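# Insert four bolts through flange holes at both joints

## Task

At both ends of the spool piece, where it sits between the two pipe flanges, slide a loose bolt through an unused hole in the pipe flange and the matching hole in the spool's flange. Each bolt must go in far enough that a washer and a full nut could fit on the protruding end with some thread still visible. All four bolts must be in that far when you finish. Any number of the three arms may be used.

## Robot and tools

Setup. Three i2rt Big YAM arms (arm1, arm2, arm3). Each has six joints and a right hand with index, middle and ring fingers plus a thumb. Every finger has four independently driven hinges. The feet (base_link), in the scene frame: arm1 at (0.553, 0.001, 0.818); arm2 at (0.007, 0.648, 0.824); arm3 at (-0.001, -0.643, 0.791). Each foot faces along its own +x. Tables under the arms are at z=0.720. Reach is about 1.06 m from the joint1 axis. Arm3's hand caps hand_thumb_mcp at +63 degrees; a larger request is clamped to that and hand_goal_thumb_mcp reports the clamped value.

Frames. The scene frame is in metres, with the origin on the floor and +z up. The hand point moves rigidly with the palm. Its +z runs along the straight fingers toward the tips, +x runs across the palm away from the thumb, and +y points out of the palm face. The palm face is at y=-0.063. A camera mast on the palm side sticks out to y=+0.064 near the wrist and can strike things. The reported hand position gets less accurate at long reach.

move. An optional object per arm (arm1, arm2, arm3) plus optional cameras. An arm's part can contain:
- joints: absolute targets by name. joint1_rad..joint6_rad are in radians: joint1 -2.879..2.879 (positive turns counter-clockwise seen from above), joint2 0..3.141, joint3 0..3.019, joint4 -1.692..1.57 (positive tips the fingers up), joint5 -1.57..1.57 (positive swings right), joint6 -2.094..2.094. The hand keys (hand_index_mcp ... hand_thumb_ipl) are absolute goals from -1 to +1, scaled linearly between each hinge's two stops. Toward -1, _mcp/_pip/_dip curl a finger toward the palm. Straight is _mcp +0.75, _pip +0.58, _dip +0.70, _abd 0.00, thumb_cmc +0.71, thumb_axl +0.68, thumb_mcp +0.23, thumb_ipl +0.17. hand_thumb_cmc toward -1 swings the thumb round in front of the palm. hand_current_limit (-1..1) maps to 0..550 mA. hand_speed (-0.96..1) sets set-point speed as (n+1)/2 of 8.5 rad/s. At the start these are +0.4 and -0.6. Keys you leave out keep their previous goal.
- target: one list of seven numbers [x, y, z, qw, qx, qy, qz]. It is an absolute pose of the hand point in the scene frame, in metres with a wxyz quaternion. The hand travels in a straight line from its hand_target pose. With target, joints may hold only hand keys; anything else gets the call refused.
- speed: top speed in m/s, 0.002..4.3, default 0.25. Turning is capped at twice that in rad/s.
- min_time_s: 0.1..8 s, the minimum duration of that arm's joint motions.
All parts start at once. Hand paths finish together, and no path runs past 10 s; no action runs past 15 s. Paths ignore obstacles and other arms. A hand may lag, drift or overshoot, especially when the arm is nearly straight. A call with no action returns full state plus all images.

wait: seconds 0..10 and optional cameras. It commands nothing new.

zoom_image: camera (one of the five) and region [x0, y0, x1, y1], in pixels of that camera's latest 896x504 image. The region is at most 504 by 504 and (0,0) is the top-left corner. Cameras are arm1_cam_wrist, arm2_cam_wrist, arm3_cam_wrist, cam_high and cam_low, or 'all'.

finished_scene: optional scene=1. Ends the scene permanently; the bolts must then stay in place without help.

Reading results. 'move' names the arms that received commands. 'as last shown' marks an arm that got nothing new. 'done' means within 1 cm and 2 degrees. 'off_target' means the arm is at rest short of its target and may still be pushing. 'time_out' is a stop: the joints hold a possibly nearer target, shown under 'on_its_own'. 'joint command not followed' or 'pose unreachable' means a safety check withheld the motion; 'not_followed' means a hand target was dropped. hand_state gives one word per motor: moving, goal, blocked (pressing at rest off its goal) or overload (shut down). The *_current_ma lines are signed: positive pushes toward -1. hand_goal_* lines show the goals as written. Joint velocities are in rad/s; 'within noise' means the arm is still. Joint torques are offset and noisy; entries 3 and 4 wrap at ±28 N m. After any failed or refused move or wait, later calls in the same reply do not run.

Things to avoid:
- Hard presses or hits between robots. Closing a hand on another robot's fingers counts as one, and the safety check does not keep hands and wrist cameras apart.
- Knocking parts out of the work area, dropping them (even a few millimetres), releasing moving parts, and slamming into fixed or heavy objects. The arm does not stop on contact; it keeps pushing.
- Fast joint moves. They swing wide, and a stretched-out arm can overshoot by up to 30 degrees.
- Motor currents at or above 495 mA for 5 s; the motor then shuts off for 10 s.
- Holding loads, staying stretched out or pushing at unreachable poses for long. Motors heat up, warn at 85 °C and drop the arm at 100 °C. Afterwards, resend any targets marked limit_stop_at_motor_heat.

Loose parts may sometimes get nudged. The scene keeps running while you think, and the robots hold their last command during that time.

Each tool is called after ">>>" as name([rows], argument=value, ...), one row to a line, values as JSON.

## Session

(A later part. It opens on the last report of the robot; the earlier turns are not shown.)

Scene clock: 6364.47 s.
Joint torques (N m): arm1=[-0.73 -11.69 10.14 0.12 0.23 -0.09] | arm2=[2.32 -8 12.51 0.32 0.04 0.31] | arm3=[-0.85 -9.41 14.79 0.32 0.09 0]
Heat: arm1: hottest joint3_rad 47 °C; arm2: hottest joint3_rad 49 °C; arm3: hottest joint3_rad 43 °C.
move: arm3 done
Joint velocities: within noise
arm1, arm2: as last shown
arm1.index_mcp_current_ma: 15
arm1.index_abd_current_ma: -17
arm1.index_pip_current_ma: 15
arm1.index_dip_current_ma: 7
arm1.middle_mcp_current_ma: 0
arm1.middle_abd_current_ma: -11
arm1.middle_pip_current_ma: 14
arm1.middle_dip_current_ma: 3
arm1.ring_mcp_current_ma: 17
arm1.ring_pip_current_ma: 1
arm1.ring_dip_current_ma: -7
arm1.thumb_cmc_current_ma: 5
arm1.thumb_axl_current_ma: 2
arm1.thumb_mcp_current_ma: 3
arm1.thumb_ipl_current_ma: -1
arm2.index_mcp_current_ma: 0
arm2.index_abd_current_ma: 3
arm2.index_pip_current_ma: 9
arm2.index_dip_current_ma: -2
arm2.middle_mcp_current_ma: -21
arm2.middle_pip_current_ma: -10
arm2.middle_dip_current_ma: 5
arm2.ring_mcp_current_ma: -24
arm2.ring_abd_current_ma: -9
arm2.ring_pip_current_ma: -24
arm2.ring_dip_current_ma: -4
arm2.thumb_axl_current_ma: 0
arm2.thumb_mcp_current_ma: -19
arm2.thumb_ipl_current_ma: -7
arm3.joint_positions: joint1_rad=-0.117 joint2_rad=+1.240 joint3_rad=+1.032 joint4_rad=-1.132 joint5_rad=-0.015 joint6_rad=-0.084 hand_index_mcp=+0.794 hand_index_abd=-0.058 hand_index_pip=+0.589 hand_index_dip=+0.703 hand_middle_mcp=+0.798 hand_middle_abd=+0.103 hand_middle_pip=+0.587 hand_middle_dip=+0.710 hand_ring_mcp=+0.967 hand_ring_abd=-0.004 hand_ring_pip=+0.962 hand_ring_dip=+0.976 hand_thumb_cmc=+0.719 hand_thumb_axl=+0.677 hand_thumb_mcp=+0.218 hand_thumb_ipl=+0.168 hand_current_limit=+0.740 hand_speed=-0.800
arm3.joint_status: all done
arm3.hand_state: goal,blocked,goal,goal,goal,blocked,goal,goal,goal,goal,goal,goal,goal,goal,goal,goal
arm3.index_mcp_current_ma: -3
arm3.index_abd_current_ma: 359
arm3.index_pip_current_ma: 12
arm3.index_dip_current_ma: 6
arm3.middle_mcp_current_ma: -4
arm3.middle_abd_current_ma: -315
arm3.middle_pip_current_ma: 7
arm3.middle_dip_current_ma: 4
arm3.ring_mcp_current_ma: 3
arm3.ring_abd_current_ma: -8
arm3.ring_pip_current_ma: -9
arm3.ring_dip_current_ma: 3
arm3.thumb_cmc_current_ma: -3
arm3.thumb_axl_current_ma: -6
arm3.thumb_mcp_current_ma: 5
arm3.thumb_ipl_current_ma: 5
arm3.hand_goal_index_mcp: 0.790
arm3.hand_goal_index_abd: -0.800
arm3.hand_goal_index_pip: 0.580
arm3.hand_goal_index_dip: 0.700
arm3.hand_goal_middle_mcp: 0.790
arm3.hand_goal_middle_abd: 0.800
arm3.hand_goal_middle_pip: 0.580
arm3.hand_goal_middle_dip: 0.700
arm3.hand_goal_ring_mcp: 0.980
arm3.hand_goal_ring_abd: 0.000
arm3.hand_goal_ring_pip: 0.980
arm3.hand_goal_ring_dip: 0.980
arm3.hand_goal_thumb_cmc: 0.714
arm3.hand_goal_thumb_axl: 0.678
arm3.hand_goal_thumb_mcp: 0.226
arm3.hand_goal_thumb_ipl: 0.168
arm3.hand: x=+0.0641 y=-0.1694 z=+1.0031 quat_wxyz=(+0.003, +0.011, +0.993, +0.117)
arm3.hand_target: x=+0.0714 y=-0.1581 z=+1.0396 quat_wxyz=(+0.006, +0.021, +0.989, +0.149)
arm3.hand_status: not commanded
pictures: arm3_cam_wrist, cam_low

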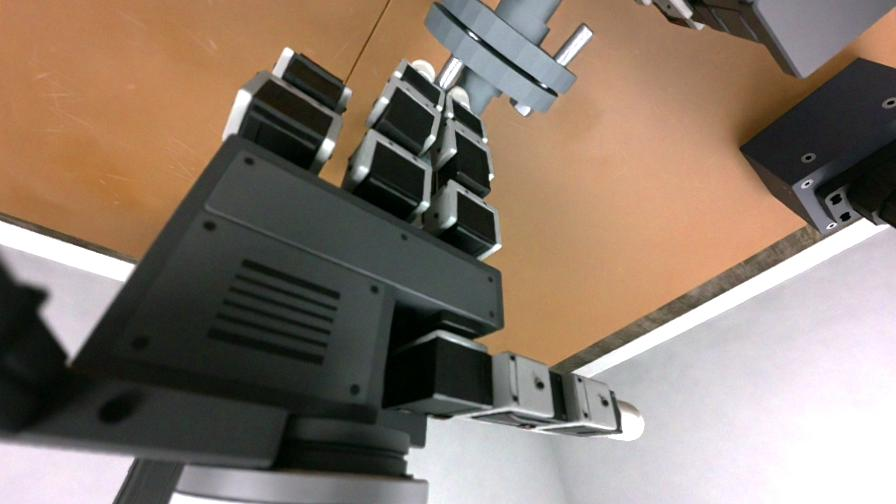

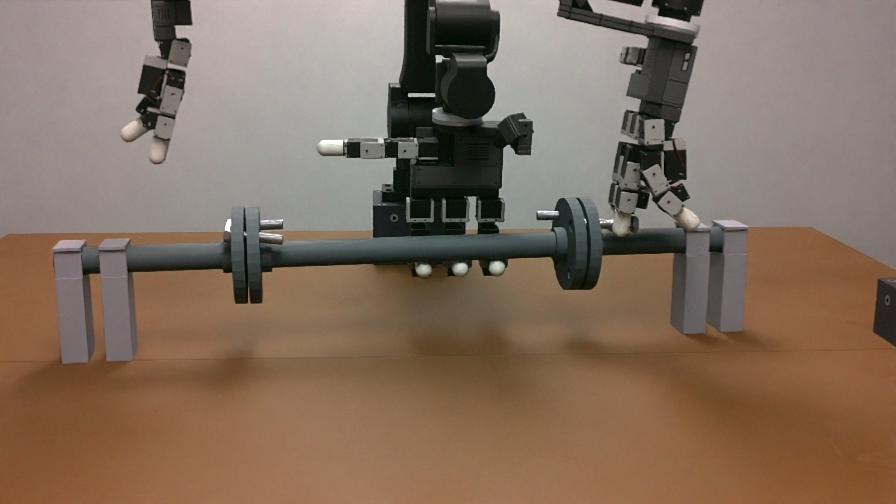

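>>> move(arm3={"joints": {"joint1_rad": -0.104, "joint2_rad": 1.2635, "joint3_rad": 1.101, "joint4_rad": -1.1115}, "min_time_s": 1.2}, cameras=["cam_low", "arm3_cam_wrist"])

>>> zoom_image(camera="cam_low", region=[575, 190, 655, 250])

>>> zoom_image(camera="cam_low", region=[525, 185, 655, 265])

Scene clock: 6374.50 s.
Joint torques (N m): arm1=[-0.67 -11.69 10.15 0.12 0.23 -0.08] | arm2=[2.26 -8 12.51 0.32 0.04 0.32] | arm3=[0.73 -7.59 14.99 1.55 0.08 0]
Heat: arm1: hottest joint3_rad 47 °C; arm2: hottest joint3_rad 49 °C; arm3: hottest joint3_rad 43 °C.
move: arm3 done
Joint velocities: within noise
arm1.joint_positions: joint1_rad=+0.080 joint2_rad=+1.601 joint3_rad=+1.040 joint4_rad=-1.040 joint5_rad=-0.002 joint6_rad=+0.004 hand_index_mcp=+0.773 hand_index_abd=+0.000 hand_index_pip=-0.685 hand_index_dip=+0.721 hand_middle_mcp=+0.774 hand_middle_abd=+0.000 hand_middle_pip=-0.690 hand_middle_dip=+0.717 hand_ring_mcp=+0.774 hand_ring_abd=+0.000 hand_ring_pip=-0.695 hand_ring_dip=+0.715 hand_thumb_cmc=+0.716 hand_thumb_axl=+0.677 hand_thumb_mcp=+0.221 hand_thumb_ipl=+0.168 hand_current_limit=+0.740 hand_speed=-0.600
arm1.joint_status: not commanded
arm1.hand_state: blocked,goal,blocked,blocked,blocked,goal,blocked,goal,blocked,goal,blocked,goal,goal,goal,goal,goal
arm1.index_mcp_current_ma: -16
arm1.index_abd_current_ma: 6
arm1.index_pip_current_ma: 13
arm1.index_dip_current_ma: 10
arm1.middle_mcp_current_ma: -5
arm1.middle_abd_current_ma: -16
arm1.middle_pip_current_ma: 10
arm1.middle_dip_current_ma: 13
arm1.ring_mcp_current_ma: 19
arm1.ring_abd_current_ma: 4
arm1.ring_pip_current_ma: 8
arm1.ring_dip_current_ma: -7
arm1.thumb_cmc_current_ma: -6
arm1.thumb_axl_current_ma: -3
arm1.thumb_mcp_current_ma: 10
arm1.thumb_ipl_current_ma: -19
arm1.hand_goal_index_mcp: 0.750
arm1.hand_goal_index_abd: 0.000
arm1.hand_goal_index_pip: -0.736
arm1.hand_goal_index_dip: 0.700
arm1.hand_goal_middle_mcp: 0.750
arm1.hand_goal_middle_abd: 0.000
arm1.hand_goal_middle_pip: -0.736
arm1.hand_goal_middle_dip: 0.700
arm1.hand_goal_ring_mcp: 0.750
arm1.hand_goal_ring_abd: 0.000
arm1.hand_goal_ring_pip: -0.736
arm1.hand_goal_ring_dip: 0.700
arm1.hand_goal_thumb_cmc: 0.714
arm1.hand_goal_thumb_axl: 0.678
arm1.hand_goal_thumb_mcp: 0.226
arm1.hand_goal_thumb_ipl: 0.168
arm1.hand: x=+0.0513 y=-0.0313 z=+0.8696 quat_wxyz=(-0.017, +0.743, -0.669, +0.008)
arm1.hand_target: x=+0.0268 y=-0.0302 z=+0.9109 quat_wxyz=(+0.013, +0.742, -0.670, -0.021)
arm1.hand_status: not commanded
arm2: as last shown
arm2.index_mcp_current_ma: 4
arm2.index_abd_current_ma: 0
arm2.index_pip_current_ma: 7
arm2.index_dip_current_ma: -6
arm2.middle_mcp_current_ma: -24
arm2.middle_abd_current_ma: 1
arm2.middle_pip_current_ma: -6
arm2.middle_dip_current_ma: 7
arm2.ring_mcp_current_ma: -22
arm2.ring_abd_current_ma: -10
arm2.ring_pip_current_ma: -25
arm2.ring_dip_current_ma: -7
arm2.thumb_cmc_current_ma: -16
arm2.thumb_axl_current_ma: -1
arm3.joint_positions: joint1_rad=-0.113 joint2_rad=+1.256 joint3_rad=+1.041 joint4_rad=-1.132 joint5_rad=-0.015 joint6_rad=-0.084 hand_index_mcp=+0.800 hand_index_abd=-0.058 hand_index_pip=+0.589 hand_index_dip=+0.703 hand_middle_mcp=+0.804 hand_middle_abd=+0.103 hand_middle_pip=+0.590 hand_middle_dip=+0.710 hand_ring_mcp=+0.967 hand_ring_abd=-0.004 hand_ring_pip=+0.962 hand_ring_dip=+0.976 hand_thumb_cmc=+0.719 hand_thumb_axl=+0.677 hand_thumb_mcp=+0.218 hand_thumb_ipl=+0.168 hand_current_limit=+0.740 hand_speed=-0.800
arm3.joint_status: all done
arm3.hand_state: goal,blocked,goal,goal,goal,blocked,goal,goal,goal,goal,goal,goal,goal,goal,goal,goal
arm3.index_mcp_current_ma: 1
arm3.index_abd_current_ma: 363
arm3.index_pip_current_ma: 5
arm3.index_dip_current_ma: 7
arm3.middle_mcp_current_ma: -10
arm3.middle_abd_current_ma: -315
arm3.middle_pip_current_ma: 7
arm3.middle_dip_current_ma: 0
arm3.ring_mcp_current_ma: -7
arm3.ring_abd_current_ma: -12
arm3.ring_pip_current_ma: -13
arm3.ring_dip_current_ma: -4
arm3.thumb_cmc_current_ma: 2
arm3.thumb_axl_current_ma: -6
arm3.thumb_mcp_current_ma: 4
arm3.thumb_ipl_current_ma: 3
arm3.hand_goal_index_mcp: 0.790
arm3.hand_goal_index_abd: -0.800
arm3.hand_goal_index_pip: 0.580
arm3.hand_goal_index_dip: 0.700
arm3.hand_goal_middle_mcp: 0.790
arm3.hand_goal_middle_abd: 0.800
arm3.hand_goal_middle_pip: 0.580
arm3.hand_goal_middle_dip: 0.700
arm3.hand_goal_ring_mcp: 0.980
arm3.hand_goal_ring_abd: 0.000
arm3.hand_goal_ring_pip: 0.980
arm3.hand_goal_ring_dip: 0.980
arm3.hand_goal_thumb_cmc: 0.714
arm3.hand_goal_thumb_axl: 0.678
arm3.hand_goal_thumb_mcp: 0.226
arm3.hand_goal_thumb_ipl: 0.168
arm3.hand: x=+0.0628 y=-0.1654 z=+1.0002 quat_wxyz=(+0.002, +0.009, +0.994, +0.113)
arm3.hand_target: x=+0.0615 y=-0.1427 z=+1.0309 quat_wxyz=(+0.005, +0.009, +0.989, +0.149)
arm3.hand_status: not commanded
pictures: arm3_cam_wrist, cam_low

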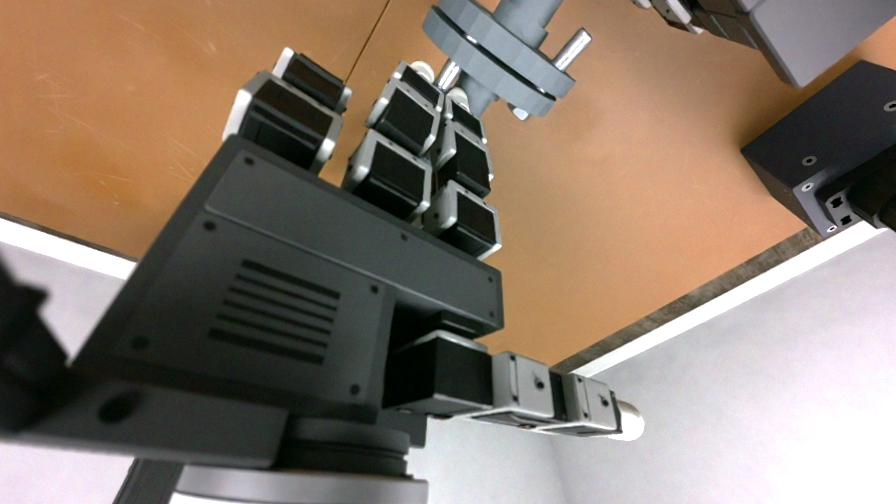

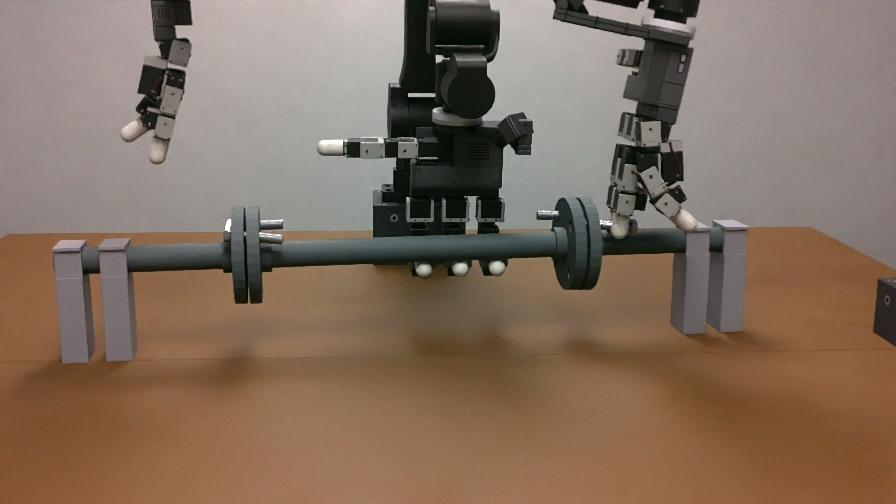

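Scaled by 6.300.

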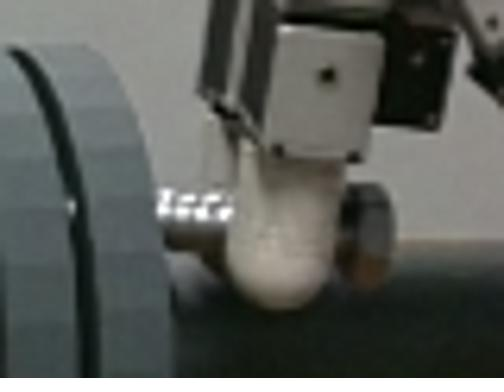

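Scaled by 3.877.

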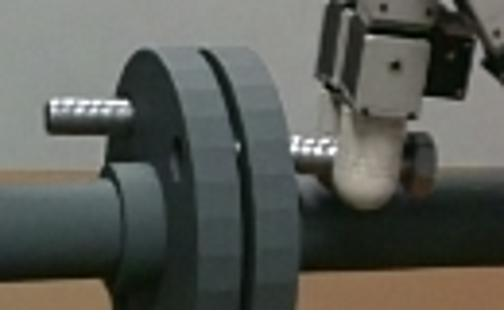

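>>> move(arm3={"joints": {"joint2_rad": 1.2635, "joint3_rad": 1.110, "joint4_rad": -1.100}, "min_time_s": 1.2}, cameras=["cam_low", "arm3_cam_wrist"])

>>> zoom_image(camera="cam_low", region=[575, 190, 655, 250])

>>> zoom_image(camera="arm3_cam_wrist", region=[370, 0, 530, 130])

Scene clock: 6400.87 s.
Joint torques (N m): arm1=[-0.73 -11.58 10.15 0.12 0.23 -0.08] | arm2=[2.32 -8 12.51 0.32 0.04 0.31] | arm3=[0.73 -7.65 15.49 1.78 0.08 0.01]
Heat: arm1: hottest joint3_rad 47 °C; arm2: hottest joint3_rad 49 °C; arm3: hottest joint3_rad 46 °C.
move: arm3 done
Joint velocities: within noise
arm1, arm2: as last shown
arm1.joint_positions: joint1_rad=+0.080 joint2_rad=+1.601 joint3_rad=+1.040 joint4_rad=-1.040 joint5_rad=-0.002 joint6_rad=+0.004 hand_index_mcp=+0.774 hand_index_abd=+0.000 hand_index_pip=-0.685 hand_index_dip=+0.721 hand_middle_mcp=+0.774 hand_middle_abd=+0.000 hand_middle_pip=-0.690 hand_middle_dip=+0.717 hand_ring_mcp=+0.774 hand_ring_abd=+0.000 hand_ring_pip=-0.695 hand_ring_dip=+0.715 hand_thumb_cmc=+0.716 hand_thumb_axl=+0.677 hand_thumb_mcp=+0.221 hand_thumb_ipl=+0.168 hand_current_limit=+0.740 hand_speed=-0.600
arm1.index_mcp_current_ma: 0
arm1.index_abd_current_ma: 2
arm1.index_pip_current_ma: 17
arm1.index_dip_current_ma: -3
arm1.middle_abd_current_ma: -8
arm1.middle_pip_current_ma: 7
arm1.middle_dip_current_ma: -19
arm1.ring_mcp_current_ma: 7
arm1.ring_abd_current_ma: 12
arm1.ring_pip_current_ma: 11
arm1.ring_dip_current_ma: 8
arm1.thumb_cmc_current_ma: 7
arm1.thumb_axl_current_ma: 26
arm1.thumb_mcp_current_ma: 1
arm1.thumb_ipl_current_ma: -9
arm1.hand_target: x=+0.0268 y=-0.0302 z=+0.9107 quat_wxyz=(+0.013, +0.742, -0.670, -0.020)
arm2.index_pip_current_ma: 11
arm2.index_dip_current_ma: -4
arm2.middle_mcp_current_ma: -22
arm2.middle_abd_current_ma: 3
arm2.middle_pip_current_ma: -8
arm2.middle_dip_current_ma: 4
arm2.ring_mcp_current_ma: -23
arm2.ring_abd_current_ma: -6
arm2.ring_pip_current_ma: -23
arm2.ring_dip_current_ma: -3
arm2.thumb_cmc_current_ma: -9
arm2.thumb_axl_current_ma: 0
arm2.thumb_mcp_current_ma: -17
arm2.thumb_ipl_current_ma: -3
arm3.joint_positions: joint1_rad=-0.113 joint2_rad=+1.256 joint3_rad=+1.044 joint4_rad=-1.127 joint5_rad=-0.015 joint6_rad=-0.084 hand_index_mcp=+0.815 hand_index_abd=-0.057 hand_index_pip=+0.590 hand_index_dip=+0.703 hand_middle_mcp=+0.820 hand_middle_abd=+0.103 hand_middle_pip=+0.591 hand_middle_dip=+0.710 hand_ring_mcp=+0.967 hand_ring_abd=-0.004 hand_ring_pip=+0.962 hand_ring_dip=+0.976 hand_thumb_cmc=+0.719 hand_thumb_axl=+0.677 hand_thumb_mcp=+0.218 hand_thumb_ipl=+0.168 hand_current_limit=+0.740 hand_speed=-0.800
arm3.joint_status: all done
arm3.hand_state: blocked,blocked,goal,goal,blocked,blocked,goal,goal,goal,goal,goal,goal,goal,goal,goal,goal
arm3.index_mcp_current_ma: 3
arm3.index_abd_current_ma: 364
arm3.index_pip_current_ma: 14
arm3.index_dip_current_ma: 6
arm3.middle_mcp_current_ma: -7
arm3.middle_abd_current_ma: -315
arm3.middle_pip_current_ma: 5
arm3.middle_dip_current_ma: -1
arm3.ring_mcp_current_ma: -4
arm3.ring_abd_current_ma: -9
arm3.ring_pip_current_ma: -5
arm3.ring_dip_current_ma: 2
arm3.thumb_cmc_current_ma: 5
arm3.thumb_axl_current_ma: -5
arm3.thumb_mcp_current_ma: 4
arm3.thumb_ipl_current_ma: 5
arm3.hand_goal_index_mcp: 0.790
arm3.hand_goal_index_abd: -0.800
arm3.hand_goal_index_pip: 0.580
arm3.hand_goal_index_dip: 0.700
arm3.hand_goal_middle_mcp: 0.790
arm3.hand_goal_middle_abd: 0.800
arm3.hand_goal_middle_pip: 0.580
arm3.hand_goal_middle_dip: 0.700
arm3.hand_goal_ring_mcp: 0.980
arm3.hand_goal_ring_abd: 0.000
arm3.hand_goal_ring_pip: 0.980
arm3.hand_goal_ring_dip: 0.980
arm3.hand_goal_thumb_cmc: 0.714
arm3.hand_goal_thumb_axl: 0.678
arm3.hand_goal_thumb_mcp: 0.226
arm3.hand_goal_thumb_ipl: 0.168
arm3.hand: x=+0.0631 y=-0.1633 z=+1.0026 quat_wxyz=(+0.002, +0.009, +0.993, +0.117)
arm3.hand_target: x=+0.0619 y=-0.1380 z=+1.0375 quat_wxyz=(+0.006, +0.009, +0.987, +0.159)
arm3.hand_status: not commanded
pictures: arm3_cam_wrist, cam_low

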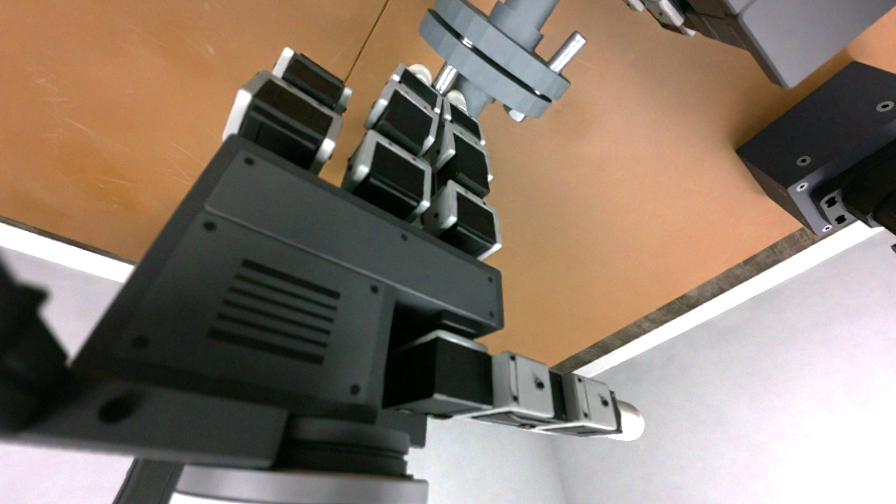

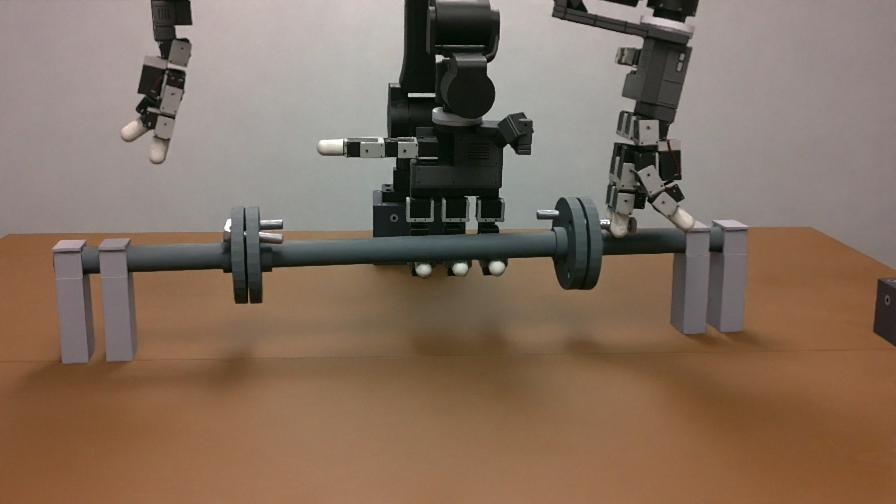

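Scaled by 6.300.

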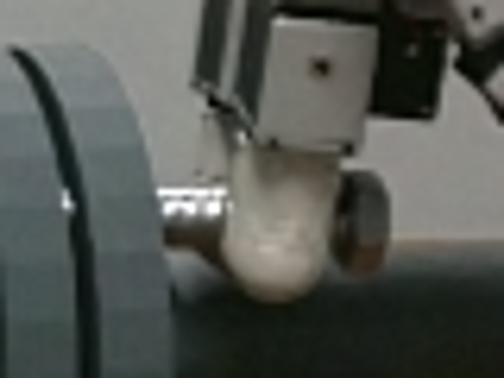

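Scaled by 3.150.

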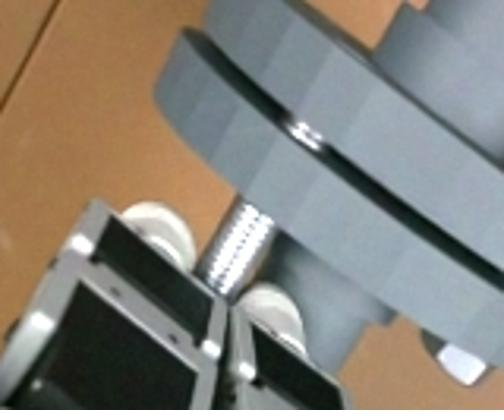

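>>> move(arm3={"joints": {"joint1_rad": -0.101, "joint2_rad": 1.28, "joint3_rad": 1.123, "joint4_rad": -1.093}, "min_time_s": 1.2}, cameras=["cam_low", "arm3_cam_wrist"])

>>> zoom_image(camera="cam_low", region=[575, 190, 655, 250])

>>> zoom_image(camera="cam_low", region=[535, 185, 605, 235])

>>> zoom_image(camera="arm3_cam_wrist", region=[370, 0, 530, 130])

Scene clock: 6416.97 s.
Joint torques (N m): arm1=[-0.67 -11.58 10.14 0.12 0.22 -0.09] | arm2=[2.26 -8 12.51 0.31 0.04 0.31] | arm3=[0.67 -7.88 14.9 1.55 0.09 -0.01]
Heat: arm1: hottest joint3_rad 47 °C; arm2: hottest joint3_rad 49 °C; arm3: hottest joint3_rad 46 °C.
move: arm3 done
Joint velocities: within noise
arm1, arm2: as last shown
arm1.joint_positions: joint1_rad=+0.080 joint2_rad=+1.600 joint3_rad=+1.040 joint4_rad=-1.040 joint5_rad=-0.002 joint6_rad=+0.004 hand_index_mcp=+0.774 hand_index_abd=+0.000 hand_index_pip=-0.684 hand_index_dip=+0.722 hand_middle_mcp=+0.775 hand_middle_abd=+0.000 hand_middle_pip=-0.688 hand_middle_dip=+0.718 hand_ring_mcp=+0.775 hand_ring_abd=+0.000 hand_ring_pip=-0.694 hand_ring_dip=+0.716 hand_thumb_cmc=+0.716 hand_thumb_axl=+0.677 hand_thumb_mcp=+0.221 hand_thumb_ipl=+0.168 hand_current_limit=+0.740 hand_speed=-0.600
arm1.index_mcp_current_ma: 3
arm1.index_abd_current_ma: -19
arm1.index_pip_current_ma: 6
arm1.index_dip_current_ma: -10
arm1.middle_mcp_current_ma: 4
arm1.middle_abd_current_ma: -6
arm1.middle_pip_current_ma: 14
arm1.middle_dip_current_ma: -5
arm1.ring_mcp_current_ma: 17
arm1.ring_abd_current_ma: 1
arm1.ring_pip_current_ma: 4
arm1.ring_dip_current_ma: -2
arm1.thumb_cmc_current_ma: -9
arm1.thumb_axl_current_ma: 3
arm1.thumb_mcp_current_ma: 6
arm1.thumb_ipl_current_ma: 15
arm1.hand: x=+0.0512 y=-0.0312 z=+0.8700 quat_wxyz=(-0.017, +0.743, -0.669, +0.008)
arm1.hand_target: x=+0.0268 y=-0.0304 z=+0.9108 quat_wxyz=(+0.013, +0.742, -0.670, -0.020)
arm2.index_abd_current_ma: 5
arm2.index_pip_current_ma: 16
arm2.index_dip_current_ma: -3
arm2.middle_mcp_current_ma: -29
arm2.middle_abd_current_ma: -5
arm2.middle_pip_current_ma: -5
arm2.middle_dip_current_ma: 8
arm2.ring_mcp_current_ma: -22
arm2.ring_abd_current_ma: -8
arm2.ring_pip_current_ma: -28
arm2.ring_dip_current_ma: -2
arm2.thumb_cmc_current_ma: -14
arm2.thumb_axl_current_ma: -1
arm2.thumb_mcp_current_ma: -20
arm2.thumb_ipl_current_ma: -2
arm3.joint_positions: joint1_rad=-0.111 joint2_rad=+1.272 joint3_rad=+1.065 joint4_rad=-1.112 joint5_rad=-0.015 joint6_rad=-0.083 hand_index_mcp=+0.816 hand_index_abd=-0.058 hand_index_pip=+0.597 hand_index_dip=+0.704 hand_middle_mcp=+0.821 hand_middle_abd=+0.103 hand_middle_pip=+0.599 hand_middle_dip=+0.710 hand_ring_mcp=+0.967 hand_ring_abd=-0.004 hand_ring_pip=+0.962 hand_ring_dip=+0.976 hand_thumb_cmc=+0.719 hand_thumb_axl=+0.677 hand_thumb_mcp=+0.218 hand_thumb_ipl=+0.168 hand_current_limit=+0.740 hand_speed=-0.800
arm3.joint_status: all done
arm3.hand_state: blocked,blocked,goal,goal,blocked,blocked,goal,goal,goal,goal,goal,goal,goal,goal,goal,goal
arm3.index_mcp_current_ma: 1
arm3.index_abd_current_ma: 363
arm3.index_pip_current_ma: 12
arm3.index_dip_current_ma: 3
arm3.middle_mcp_current_ma: -4
arm3.middle_abd_current_ma: -320
arm3.middle_pip_current_ma: 2
arm3.middle_dip_current_ma: -2
arm3.ring_mcp_current_ma: -5
arm3.ring_abd_current_ma: -9
arm3.ring_pip_current_ma: -6
arm3.ring_dip_current_ma: 4
arm3.thumb_cmc_current_ma: 2
arm3.thumb_axl_current_ma: 0
arm3.thumb_mcp_current_ma: 3
arm3.thumb_ipl_current_ma: 6
arm3.hand_goal_index_mcp: 0.790
arm3.hand_goal_index_abd: -0.800
arm3.hand_goal_index_pip: 0.580
arm3.hand_goal_index_dip: 0.700
arm3.hand_goal_middle_mcp: 0.790
arm3.hand_goal_middle_abd: 0.800
arm3.hand_goal_middle_pip: 0.580
arm3.hand_goal_middle_dip: 0.700
arm3.hand_goal_ring_mcp: 0.980
arm3.hand_goal_ring_abd: 0.000
arm3.hand_goal_ring_pip: 0.980
arm3.hand_goal_ring_dip: 0.980
arm3.hand_goal_thumb_cmc: 0.714
arm3.hand_goal_thumb_axl: 0.678
arm3.hand_goal_thumb_mcp: 0.226
arm3.hand_goal_thumb_ipl: 0.168
arm3.hand: x=+0.0629 y=-0.1525 z=+1.0080 quat_wxyz=(+0.003, +0.008, +0.992, +0.127)
arm3.hand_target: x=+0.0612 y=-0.1309 z=+1.0379 quat_wxyz=(+0.006, +0.008, +0.987, +0.161)
arm3.hand_status: not commanded
pictures: arm3_cam_wrist, cam_low

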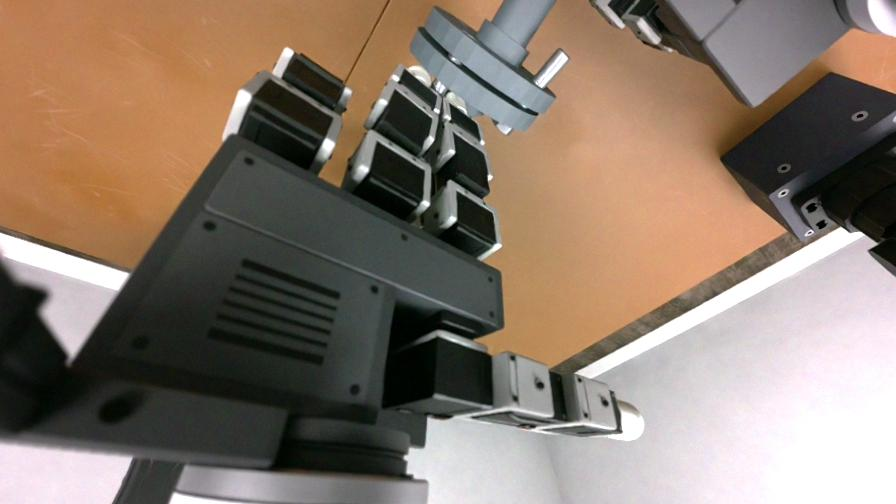

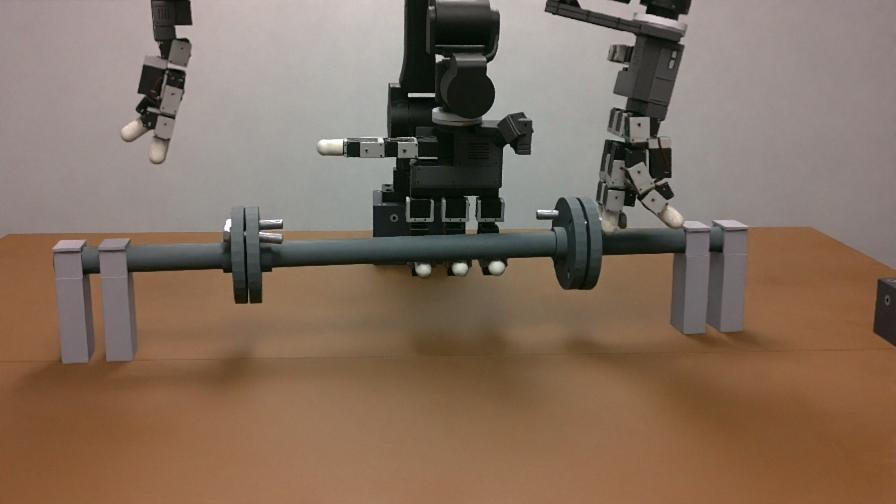

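Scaled by 6.300.

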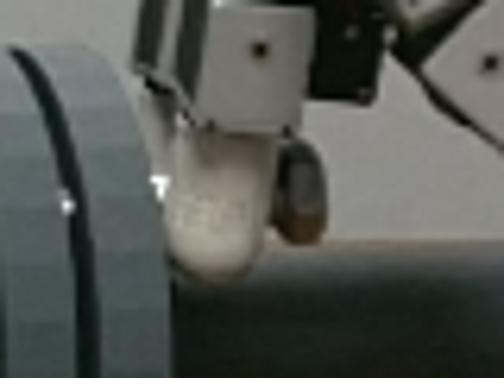

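Scaled by 7.200.

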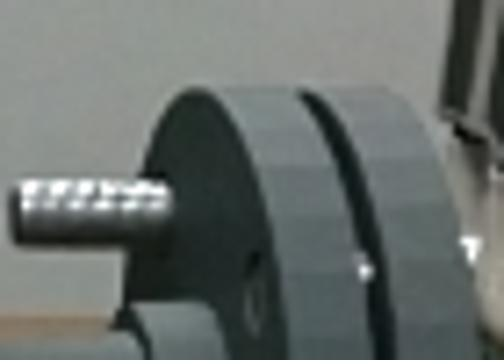

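Scaled by 3.150.

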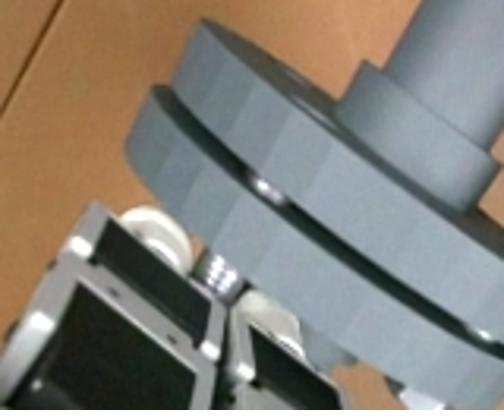

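>>> move(arm3={"joints": {"hand_index_abd": 0.07, "hand_middle_abd": -0.07}})

>>> move(arm3={"joints": {"joint2_rad": 1.24, "joint3_rad": 1.218, "joint4_rad": -1.237}, "min_time_s": 2.0})

>>> move(arm3={"joints": {"joint1_rad": -0.058, "joint2_rad": 1.217, "joint4_rad": -1.255, "hand_index_mcp": 1.0, "hand_index_abd": 0.0, "hand_middle_mcp": 0.98, "hand_middle_pip": 0.98, "hand_middle_dip": 0.98, "hand_middle_abd": 0.0}, "min_time_s": 1.5}, cameras=["cam_low", "arm3_cam_wrist", "cam_high"])

>>> zoom_image(camera="cam_low", region=[535, 175, 665, 255])

>>> zoom_image(camera="arm3_cam_wrist", region=[370, 0, 560, 150])

Scene clock: 6464.30 s.
Joint torques (N m): arm1=[-0.62 -11.58 10.14 0.12 0.22 -0.08] | arm2=[2.32 -8 12.52 0.31 0.04 0.31] | arm3=[0.73 -7.94 14.61 1.52 0.05 0]
Heat: arm1: hottest joint3_rad 48 °C; arm2: hottest joint3_rad 49 °C; arm3: hottest joint3_rad 50 °C.
move: arm3 off_target
Joint velocities: within noise
arm1: as last shown
arm1.joint_positions: joint1_rad=+0.080 joint2_rad=+1.600 joint3_rad=+1.040 joint4_rad=-1.040 joint5_rad=-0.002 joint6_rad=+0.003 hand_index_mcp=+0.774 hand_index_abd=-0.001 hand_index_pip=-0.683 hand_index_dip=+0.722 hand_middle_mcp=+0.775 hand_middle_abd=-0.001 hand_middle_pip=-0.688 hand_middle_dip=+0.718 hand_ring_mcp=+0.775 hand_ring_abd=+0.000 hand_ring_pip=-0.694 hand_ring_dip=+0.716 hand_thumb_cmc=+0.716 hand_thumb_axl=+0.677 hand_thumb_mcp=+0.221 hand_thumb_ipl=+0.168 hand_current_limit=+0.740 hand_speed=-0.600
arm1.index_mcp_current_ma: 13
arm1.index_abd_current_ma: 1
arm1.index_pip_current_ma: 4
arm1.index_dip_current_ma: 9
arm1.middle_mcp_current_ma: 24
arm1.middle_abd_current_ma: 0
arm1.middle_pip_current_ma: 4
arm1.middle_dip_current_ma: 12
arm1.ring_mcp_current_ma: 22
arm1.ring_abd_current_ma: 6
arm1.ring_pip_current_ma: -1
arm1.ring_dip_current_ma: 11
arm1.thumb_cmc_current_ma: -6
arm1.thumb_axl_current_ma: 1
arm1.thumb_mcp_current_ma: -1
arm1.hand_target: x=+0.0268 y=-0.0304 z=+0.9107 quat_wxyz=(+0.013, +0.742, -0.670, -0.020)
arm2.joint_positions: joint1_rad=+0.328 joint2_rad=+1.291 joint3_rad=+1.217 joint4_rad=-1.464 joint5_rad=-0.001 joint6_rad=+0.078 hand_index_mcp=+0.992 hand_index_abd=-0.022 hand_index_pip=+0.591 hand_index_dip=+0.708 hand_middle_mcp=+0.948 hand_middle_abd=-0.018 hand_middle_pip=+0.958 hand_middle_dip=+0.970 hand_ring_mcp=+0.933 hand_ring_abd=-0.008 hand_ring_pip=+0.944 hand_ring_dip=+0.970 hand_thumb_cmc=+0.706 hand_thumb_axl=+0.676 hand_thumb_mcp=+0.204 hand_thumb_ipl=+0.173 hand_current_limit=+0.740 hand_speed=-0.600
arm2.joint_status: not commanded
arm2.hand_state: goal,blocked,goal,goal,blocked,goal,blocked,goal,blocked,goal,blocked,goal,goal,goal,blocked,goal
arm2.index_mcp_current_ma: 3
arm2.index_abd_current_ma: -1
arm2.index_pip_current_ma: 7
arm2.index_dip_current_ma: -2
arm2.middle_mcp_current_ma: -24
arm2.middle_abd_current_ma: -4
arm2.middle_pip_current_ma: -6
arm2.middle_dip_current_ma: 7
arm2.ring_mcp_current_ma: -21
arm2.ring_abd_current_ma: -7
arm2.ring_pip_current_ma: -26
arm2.ring_dip_current_ma: -10
arm2.thumb_cmc_current_ma: -10
arm2.thumb_axl_current_ma: -3
arm2.thumb_mcp_current_ma: -24
arm2.thumb_ipl_current_ma: -2
arm2.hand_goal_index_mcp: 1.000
arm2.hand_goal_index_abd: 0.000
arm2.hand_goal_index_pip: 0.580
arm2.hand_goal_index_dip: 0.700
arm2.hand_goal_middle_mcp: 0.980
arm2.hand_goal_middle_abd: 0.000
arm2.hand_goal_middle_pip: 0.980
arm2.hand_goal_middle_dip: 0.980
arm2.hand_goal_ring_mcp: 0.980
arm2.hand_goal_ring_abd: 0.000
arm2.hand_goal_ring_pip: 0.980
arm2.hand_goal_ring_dip: 0.980
arm2.hand_goal_thumb_cmc: 0.714
arm2.hand_goal_thumb_axl: 0.678
arm2.hand_goal_thumb_mcp: 0.226
arm2.hand_goal_thumb_ipl: 0.168
arm2.hand: x=+0.1140 y=+0.2066 z=+1.0673 quat_wxyz=(+0.020, +0.994, +0.111, +0.002)
arm2.hand_target: x=+0.1178 y=+0.2006 z=+1.0899 quat_wxyz=(+0.040, +0.994, +0.106, +0.005)
arm2.hand_status: not commanded
arm3.joint_positions: joint1_rad=-0.111 joint2_rad=+1.272 joint3_rad=+1.068 joint4_rad=-1.111 joint5_rad=-0.014 joint6_rad=-0.083 hand_index_mcp=+0.805 hand_index_abd=+0.025 hand_index_pip=+0.591 hand_index_dip=+0.704 hand_middle_mcp=+0.807 hand_middle_abd=-0.056 hand_middle_pip=+0.594 hand_middle_dip=+0.710 hand_ring_mcp=+0.967 hand_ring_abd=+0.000 hand_ring_pip=+0.962 hand_ring_dip=+0.976 hand_thumb_cmc=+0.719 hand_thumb_axl=+0.677 hand_thumb_mcp=+0.218 hand_thumb_ipl=+0.168 hand_current_limit=+0.740 hand_speed=-0.800
arm3.joint_status: hand_index_abd off_target (ended at +0.025, target +0.070); the others done
arm3.hand_state: goal,blocked,goal,goal,goal,goal,goal,goal,goal,goal,goal,goal,goal,goal,goal,goal
arm3.index_mcp_current_ma: 2
arm3.index_abd_current_ma: -2
arm3.index_pip_current_ma: 7
arm3.index_dip_current_ma: 7
arm3.middle_mcp_current_ma: -11
arm3.middle_abd_current_ma: 1
arm3.middle_pip_current_ma: 4
arm3.middle_dip_current_ma: 6
arm3.ring_mcp_current_ma: -4
arm3.ring_abd_current_ma: -10
arm3.ring_pip_current_ma: -11
arm3.ring_dip_current_ma: -1
arm3.thumb_cmc_current_ma: 6
arm3.thumb_axl_current_ma: -4
arm3.thumb_mcp_current_ma: 2
arm3.thumb_ipl_current_ma: 6
arm3.hand_goal_index_mcp: 0.790
arm3.hand_goal_index_abd: 0.070
arm3.hand_goal_index_pip: 0.580
arm3.hand_goal_index_dip: 0.700
arm3.hand_goal_middle_mcp: 0.790
arm3.hand_goal_middle_abd: -0.070
arm3.hand_goal_middle_pip: 0.580
arm3.hand_goal_middle_dip: 0.700
arm3.hand_goal_ring_mcp: 0.980
arm3.hand_goal_ring_abd: 0.000
arm3.hand_goal_ring_pip: 0.980
arm3.hand_goal_ring_dip: 0.980
arm3.hand_goal_thumb_cmc: 0.714
arm3.hand_goal_thumb_axl: 0.678
arm3.hand_goal_thumb_mcp: 0.226
arm3.hand_goal_thumb_ipl: 0.168
arm3.hand: x=+0.0632 y=-0.1513 z=+1.0099 quat_wxyz=(+0.004, +0.008, +0.992, +0.129)
arm3.hand_target: x=+0.0612 y=-0.1309 z=+1.0379 quat_wxyz=(+0.006, +0.008, +0.987, +0.161)
arm3.hand_status: not commanded
pictures: none

Scene clock: 6466.60 s.
Joint torques (N m): arm1=[-0.67 -11.58 10.15 0.12 0.22 -0.08] | arm2=[2.26 -8 12.51 0.32 0.04 0.31] | arm3=[0.73 -9.88 14.72 0.34 0.06 0]
Heat: arm1: hottest joint3_rad 48 °C; arm2: hottest joint3_rad 49 °C; arm3: hottest joint3_rad 49 °C.
move: arm3 done
Joint velocities: within noise
arm1, arm2: as last shown
arm1.index_mcp_current_ma: 20
arm1.index_abd_current_ma: -6
arm1.index_pip_current_ma: 9
arm1.index_dip_current_ma: 12
arm1.middle_mcp_current_ma: 16
arm1.middle_abd_current_ma: 3
arm1.middle_pip_current_ma: -1
arm1.middle_dip_current_ma: -8
arm1.ring_mcp_current_ma: 11
arm1.ring_abd_current_ma: 7
arm1.ring_pip_current_ma: -2
arm1.ring_dip_current_ma: 0
arm1.thumb_cmc_current_ma: 5
arm1.thumb_axl_current_ma: 3
arm1.thumb_mcp_current_ma: 12
arm1.thumb_ipl_current_ma: 1
arm2.index_mcp_current_ma: 4
arm2.index_abd_current_ma: 1
arm2.index_pip_current_ma: 5
arm2.index_dip_current_ma: -3
arm2.middle_mcp_current_ma: -29
arm2.middle_pip_current_ma: -11
arm2.middle_dip_current_ma: 11
arm2.ring_mcp_current_ma: -25
arm2.ring_abd_current_ma: -9
arm2.ring_pip_current_ma: -22
arm2.ring_dip_current_ma: -3
arm2.thumb_cmc_current_ma: -12
arm2.thumb_axl_current_ma: -4
arm2.thumb_mcp_current_ma: -16
arm2.thumb_ipl_current_ma: -3
arm3.joint_positions: joint1_rad=-0.111 joint2_rad=+1.257 joint3_rad=+1.164 joint4_rad=-1.226 joint5_rad=-0.014 joint6_rad=-0.083 hand_index_mcp=+0.802 hand_index_abd=+0.052 hand_index_pip=+0.590 hand_index_dip=+0.705 hand_middle_mcp=+0.802 hand_middle_abd=-0.057 hand_middle_pip=+0.592 hand_middle_dip=+0.710 hand_ring_mcp=+0.967 hand_ring_abd=+0.000 hand_ring_pip=+0.962 hand_ring_dip=+0.976 hand_thumb_cmc=+0.719 hand_thumb_axl=+0.677 hand_thumb_mcp=+0.218 hand_thumb_ipl=+0.168 hand_current_limit=+0.740 hand_speed=-0.800
arm3.joint_status: all done
arm3.hand_state: goal,goal,goal,goal,goal,goal,goal,goal,goal,goal,goal,goal,goal,goal,goal,goal
arm3.index_mcp_current_ma: -1
arm3.index_abd_current_ma: -1
arm3.index_pip_current_ma: 12
arm3.index_dip_current_ma: 9
arm3.middle_mcp_current_ma: -11
arm3.middle_abd_current_ma: 2
arm3.middle_pip_current_ma: 7
arm3.middle_dip_current_ma: 0
arm3.ring_mcp_current_ma: -4
arm3.ring_abd_current_ma: -11
arm3.ring_pip_current_ma: -5
arm3.ring_dip_current_ma: 3
arm3.thumb_cmc_current_ma: 6
arm3.thumb_axl_current_ma: -5
arm3.thumb_mcp_current_ma: 2
arm3.thumb_ipl_current_ma: 8
arm3.hand_goal_index_mcp: 0.790
arm3.hand_goal_index_abd: 0.070
arm3.hand_goal_index_pip: 0.580
arm3.hand_goal_index_dip: 0.700
arm3.hand_goal_middle_mcp: 0.790
arm3.hand_goal_middle_abd: -0.070
arm3.hand_goal_middle_pip: 0.580
arm3.hand_goal_middle_dip: 0.700
arm3.hand_goal_ring_mcp: 0.980
arm3.hand_goal_ring_abd: 0.000
arm3.hand_goal_ring_pip: 0.980
arm3.hand_goal_ring_dip: 0.980
arm3.hand_goal_thumb_cmc: 0.714
arm3.hand_goal_thumb_axl: 0.678
arm3.hand_goal_thumb_mcp: 0.226
arm3.hand_goal_thumb_ipl: 0.168
arm3.on_its_own: hand_index_abd moved +0.027 to your old target +0.070
arm3.hand: x=+0.0632 y=-0.1519 z=+1.0501 quat_wxyz=(+0.004, +0.008, +0.992, +0.127)
arm3.hand_target: x=+0.0602 y=-0.1435 z=+1.0853 quat_wxyz=(+0.005, +0.008, +0.988, +0.156)
arm3.hand_status: not commanded
pictures: none

Scene clock: 6468.37 s.
Joint torques (N m): arm1=[-0.67 -11.52 10.15 0.12 0.23 -0.08] | arm2=[2.26 -7.94 12.51 0.32 0.04 0.31] | arm3=[0.67 -9.58 14.71 0.32 0.06 0]
Heat: arm1: hottest joint3_rad 48 °C; arm2: hottest joint3_rad 49 °C; arm3: hottest joint3_rad 49 °C.
move: arm3 off_target
Joint velocities: within noise
arm1, arm2: as last shown
arm1.index_mcp_current_ma: -9
arm1.index_abd_current_ma: 5
arm1.index_pip_current_ma: 21
arm1.index_dip_current_ma: 13
arm1.middle_mcp_current_ma: -1
arm1.middle_abd_current_ma: 7
arm1.middle_pip_current_ma: 8
arm1.middle_dip_current_ma: -5
arm1.ring_mcp_current_ma: 14
arm1.ring_abd_current_ma: -12
arm1.ring_pip_current_ma: 18
arm1.ring_dip_current_ma: -24
arm1.thumb_cmc_current_ma: -4
arm1.thumb_axl_current_ma: 13
arm1.thumb_ipl_current_ma: 13
arm2.index_mcp_current_ma: 1
arm2.index_pip_current_ma: 9
arm2.index_dip_current_ma: -5
arm2.middle_mcp_current_ma: -25
arm2.middle_abd_current_ma: 3
arm2.middle_pip_current_ma: -4
arm2.middle_dip_current_ma: 10
arm2.ring_mcp_current_ma: -20
arm2.ring_abd_current_ma: -7
arm2.ring_pip_current_ma: -23
arm2.thumb_cmc_current_ma: -5
arm2.thumb_axl_current_ma: -3
arm2.thumb_mcp_current_ma: -17
arm2.thumb_ipl_current_ma: -8
arm3.joint_positions: joint1_rad=-0.068 joint2_rad=+1.234 joint3_rad=+1.164 joint4_rad=-1.244 joint5_rad=-0.014 joint6_rad=-0.083 hand_index_mcp=+0.981 hand_index_abd=+0.016 hand_index_pip=+0.585 hand_index_dip=+0.705 hand_middle_mcp=+0.959 hand_middle_abd=-0.007 hand_middle_pip=+0.964 hand_middle_dip=+0.972 hand_ring_mcp=+0.967 hand_ring_abd=+0.000 hand_ring_pip=+0.962 hand_ring_dip=+0.976 hand_thumb_cmc=+0.719 hand_thumb_axl=+0.677 hand_thumb_mcp=+0.218 hand_thumb_ipl=+0.168 hand_current_limit=+0.740 hand_speed=-0.800
arm3.joint_status: hand_middle_mcp off_target (ended at +0.959, target +0.980); the others done
arm3.hand_state: goal,goal,goal,goal,blocked,goal,goal,goal,goal,goal,goal,goal,goal,goal,goal,goal
arm3.index_mcp_current_ma: -6
arm3.index_abd_current_ma: 2
arm3.index_pip_current_ma: 8
arm3.index_dip_current_ma: 6
arm3.middle_mcp_current_ma: -10
arm3.middle_abd_current_ma: -4
arm3.middle_pip_current_ma: 2
arm3.middle_dip_current_ma: -2
arm3.ring_mcp_current_ma: 1
arm3.ring_abd_current_ma: -5
arm3.ring_pip_current_ma: -11
arm3.ring_dip_current_ma: -1
arm3.thumb_cmc_current_ma: 7
arm3.thumb_axl_current_ma: 0
arm3.thumb_mcp_current_ma: 3
arm3.thumb_ipl_current_ma: 4
arm3.hand_goal_index_mcp: 1.000
arm3.hand_goal_index_abd: 0.000
arm3.hand_goal_index_pip: 0.580
arm3.hand_goal_index_dip: 0.700
arm3.hand_goal_middle_mcp: 0.980
arm3.hand_goal_middle_abd: 0.000
arm3.hand_goal_middle_pip: 0.980
arm3.hand_goal_middle_dip: 0.980
arm3.hand_goal_ring_mcp: 0.980
arm3.hand_goal_ring_abd: 0.000
arm3.hand_goal_ring_pip: 0.980
arm3.hand_goal_ring_dip: 0.980
arm3.hand_goal_thumb_cmc: 0.714
arm3.hand_goal_thumb_axl: 0.678
arm3.hand_goal_thumb_mcp: 0.226
arm3.hand_goal_thumb_ipl: 0.168
arm3.hand: x=+0.0416 y=-0.1564 z=+1.0581 quat_wxyz=(+0.001, -0.013, +0.992, +0.129)
arm3.hand_target: x=+0.0382 y=-0.1490 z=+1.0936 quat_wxyz=(+0.002, -0.014, +0.987, +0.159)
arm3.hand_status: not commanded
pictures: arm3_cam_wrist, cam_high, cam_low

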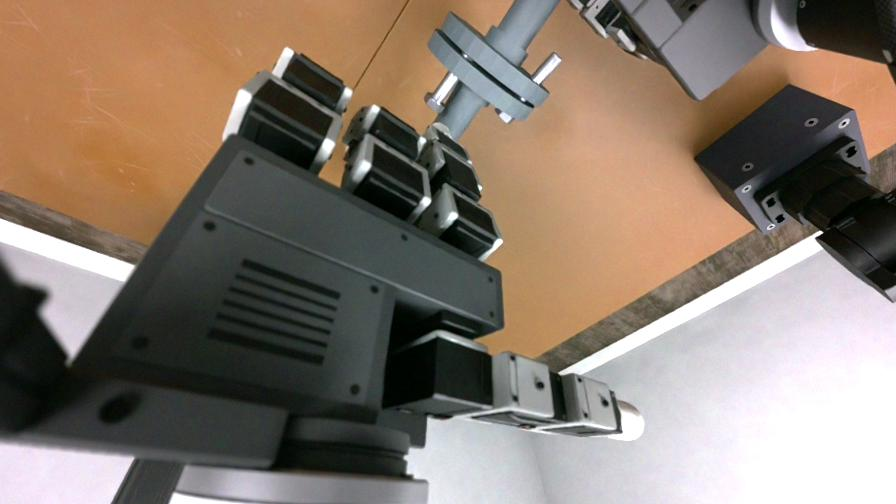

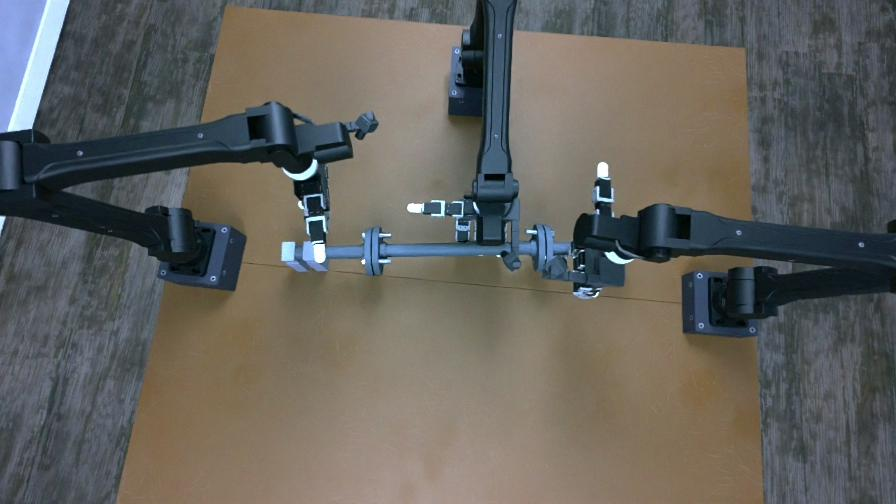

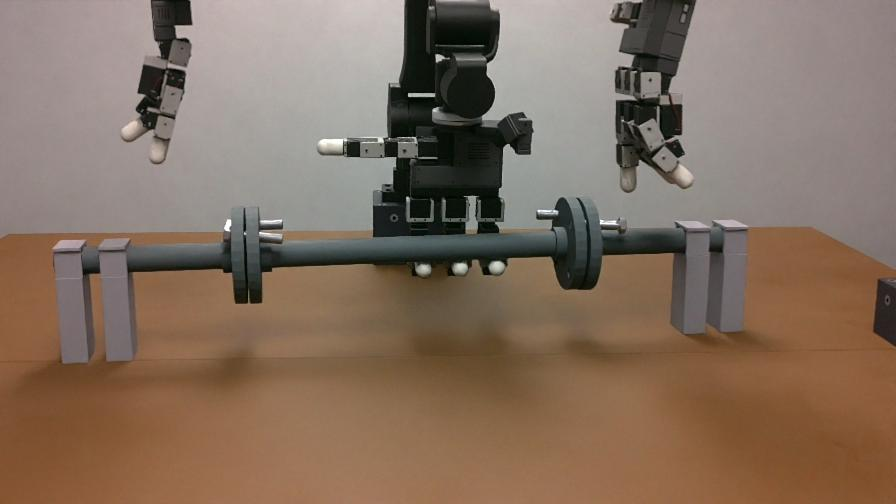

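Scaled by 3.877.

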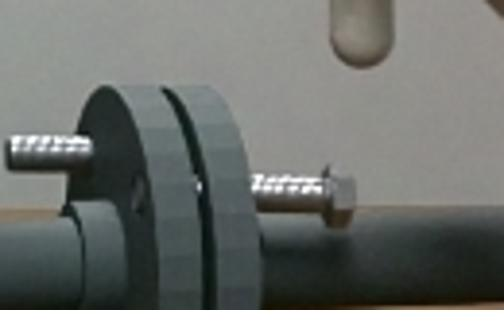

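Scaled by 2.653.

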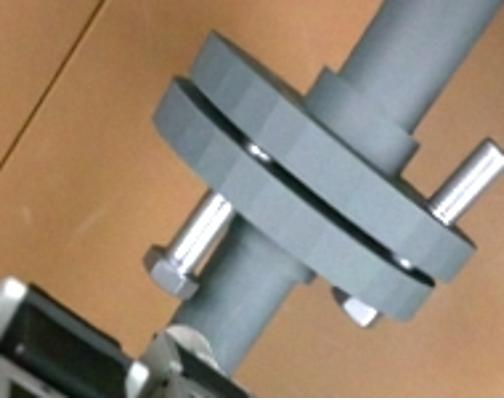

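>>> move(arm3={"joints": {"joint2_rad": 1.191, "joint3_rad": 1.0925, "joint4_rad": -1.197, "hand_index_abd": -0.04}, "min_time_s": 1.5}, cameras=["cam_low"])

>>> zoom_image(camera="cam_low", region=[535, 175, 665, 255])

Scene clock: 6509.20 s.
Joint torques (N m): arm1=[-0.67 -11.58 10.15 0.12 0.22 -0.08] | arm2=[2.32 -8 12.51 0.32 0.04 0.31] | arm3=[0.73 -9.11 9.61 1.4 0.06 0]
Heat: arm1: hottest joint3_rad 48 °C; arm2: hottest joint3_rad 49 °C; arm3: hottest joint3_rad 47 °C.
move: arm3 done
Joint velocities: within noise
arm1, arm2: as last shown
arm1.index_mcp_current_ma: -1
arm1.index_abd_current_ma: -6
arm1.index_pip_current_ma: 30
arm1.index_dip_current_ma: 6
arm1.middle_mcp_current_ma: 8
arm1.middle_abd_current_ma: -12
arm1.middle_pip_current_ma: 9
arm1.middle_dip_current_ma: -1
arm1.ring_mcp_current_ma: -12
arm1.ring_abd_current_ma: -6
arm1.ring_pip_current_ma: 19
arm1.ring_dip_current_ma: 2
arm1.thumb_cmc_current_ma: -5
arm1.thumb_axl_current_ma: 22
arm1.thumb_mcp_current_ma: 29
arm1.thumb_ipl_current_ma: 0
arm2.index_mcp_current_ma: 3
arm2.index_pip_current_ma: 6
arm2.index_dip_current_ma: -2
arm2.middle_mcp_current_ma: -23
arm2.middle_abd_current_ma: -5
arm2.middle_pip_current_ma: -11
arm2.middle_dip_current_ma: 5
arm2.ring_mcp_current_ma: -17
arm2.ring_pip_current_ma: -16
arm2.ring_dip_current_ma: -8
arm2.thumb_cmc_current_ma: -9
arm2.thumb_mcp_current_ma: -22
arm2.thumb_ipl_current_ma: -1
arm3.joint_positions: joint1_rad=-0.068 joint2_rad=+1.208 joint3_rad=+1.096 joint4_rad=-1.214 joint5_rad=-0.014 joint6_rad=-0.083 hand_index_mcp=+0.981 hand_index_abd=-0.022 hand_index_pip=+0.585 hand_index_dip=+0.705 hand_middle_mcp=+0.959 hand_middle_abd=-0.007 hand_middle_pip=+0.964 hand_middle_dip=+0.972 hand_ring_mcp=+0.967 hand_ring_abd=+0.000 hand_ring_pip=+0.962 hand_ring_dip=+0.976 hand_thumb_cmc=+0.719 hand_thumb_axl=+0.677 hand_thumb_mcp=+0.218 hand_thumb_ipl=+0.168 hand_current_limit=+0.740 hand_speed=-0.800
arm3.joint_status: all done
arm3.hand_state: goal,goal,goal,goal,blocked,goal,goal,goal,goal,goal,goal,goal,goal,goal,goal,goal
arm3.index_mcp_current_ma: 4
arm3.index_abd_current_ma: 4
arm3.index_pip_current_ma: 10
arm3.index_dip_current_ma: 6
arm3.middle_mcp_current_ma: -6
arm3.middle_abd_current_ma: 5
arm3.middle_pip_current_ma: 4
arm3.middle_dip_current_ma: 3
arm3.ring_mcp_current_ma: -2
arm3.ring_abd_current_ma: -6
arm3.ring_pip_current_ma: -9
arm3.ring_dip_current_ma: 1
arm3.thumb_cmc_current_ma: 2
arm3.thumb_axl_current_ma: -1
arm3.thumb_mcp_current_ma: 7
arm3.thumb_ipl_current_ma: 6
arm3.hand_goal_index_mcp: 1.000
arm3.hand_goal_index_abd: -0.040
arm3.hand_goal_index_pip: 0.580
arm3.hand_goal_index_dip: 0.700
arm3.hand_goal_middle_mcp: 0.980
arm3.hand_goal_middle_abd: 0.000
arm3.hand_goal_middle_pip: 0.980
arm3.hand_goal_middle_dip: 0.980
arm3.hand_goal_ring_mcp: 0.980
arm3.hand_goal_ring_abd: 0.000
arm3.hand_goal_ring_pip: 0.980
arm3.hand_goal_ring_dip: 0.980
arm3.hand_goal_thumb_cmc: 0.714
arm3.hand_goal_thumb_axl: 0.678
arm3.hand_goal_thumb_mcp: 0.226
arm3.hand_goal_thumb_ipl: 0.168
arm3.hand: x=+0.0408 y=-0.1701 z=+1.0390 quat_wxyz=(+0.001, -0.013, +0.992, +0.124)
arm3.hand_target: x=+0.0371 y=-0.1693 z=+1.0474 quat_wxyz=(+0.001, -0.014, +0.990, +0.139)
arm3.hand_status: not commanded

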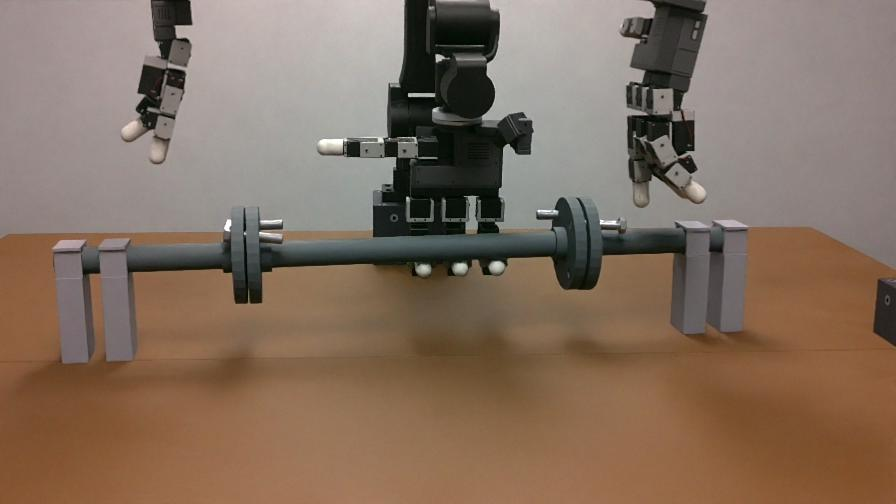

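Scaled by 3.877.

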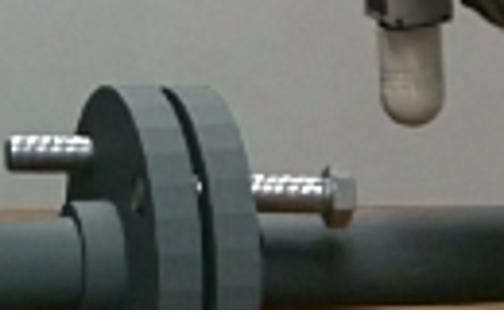

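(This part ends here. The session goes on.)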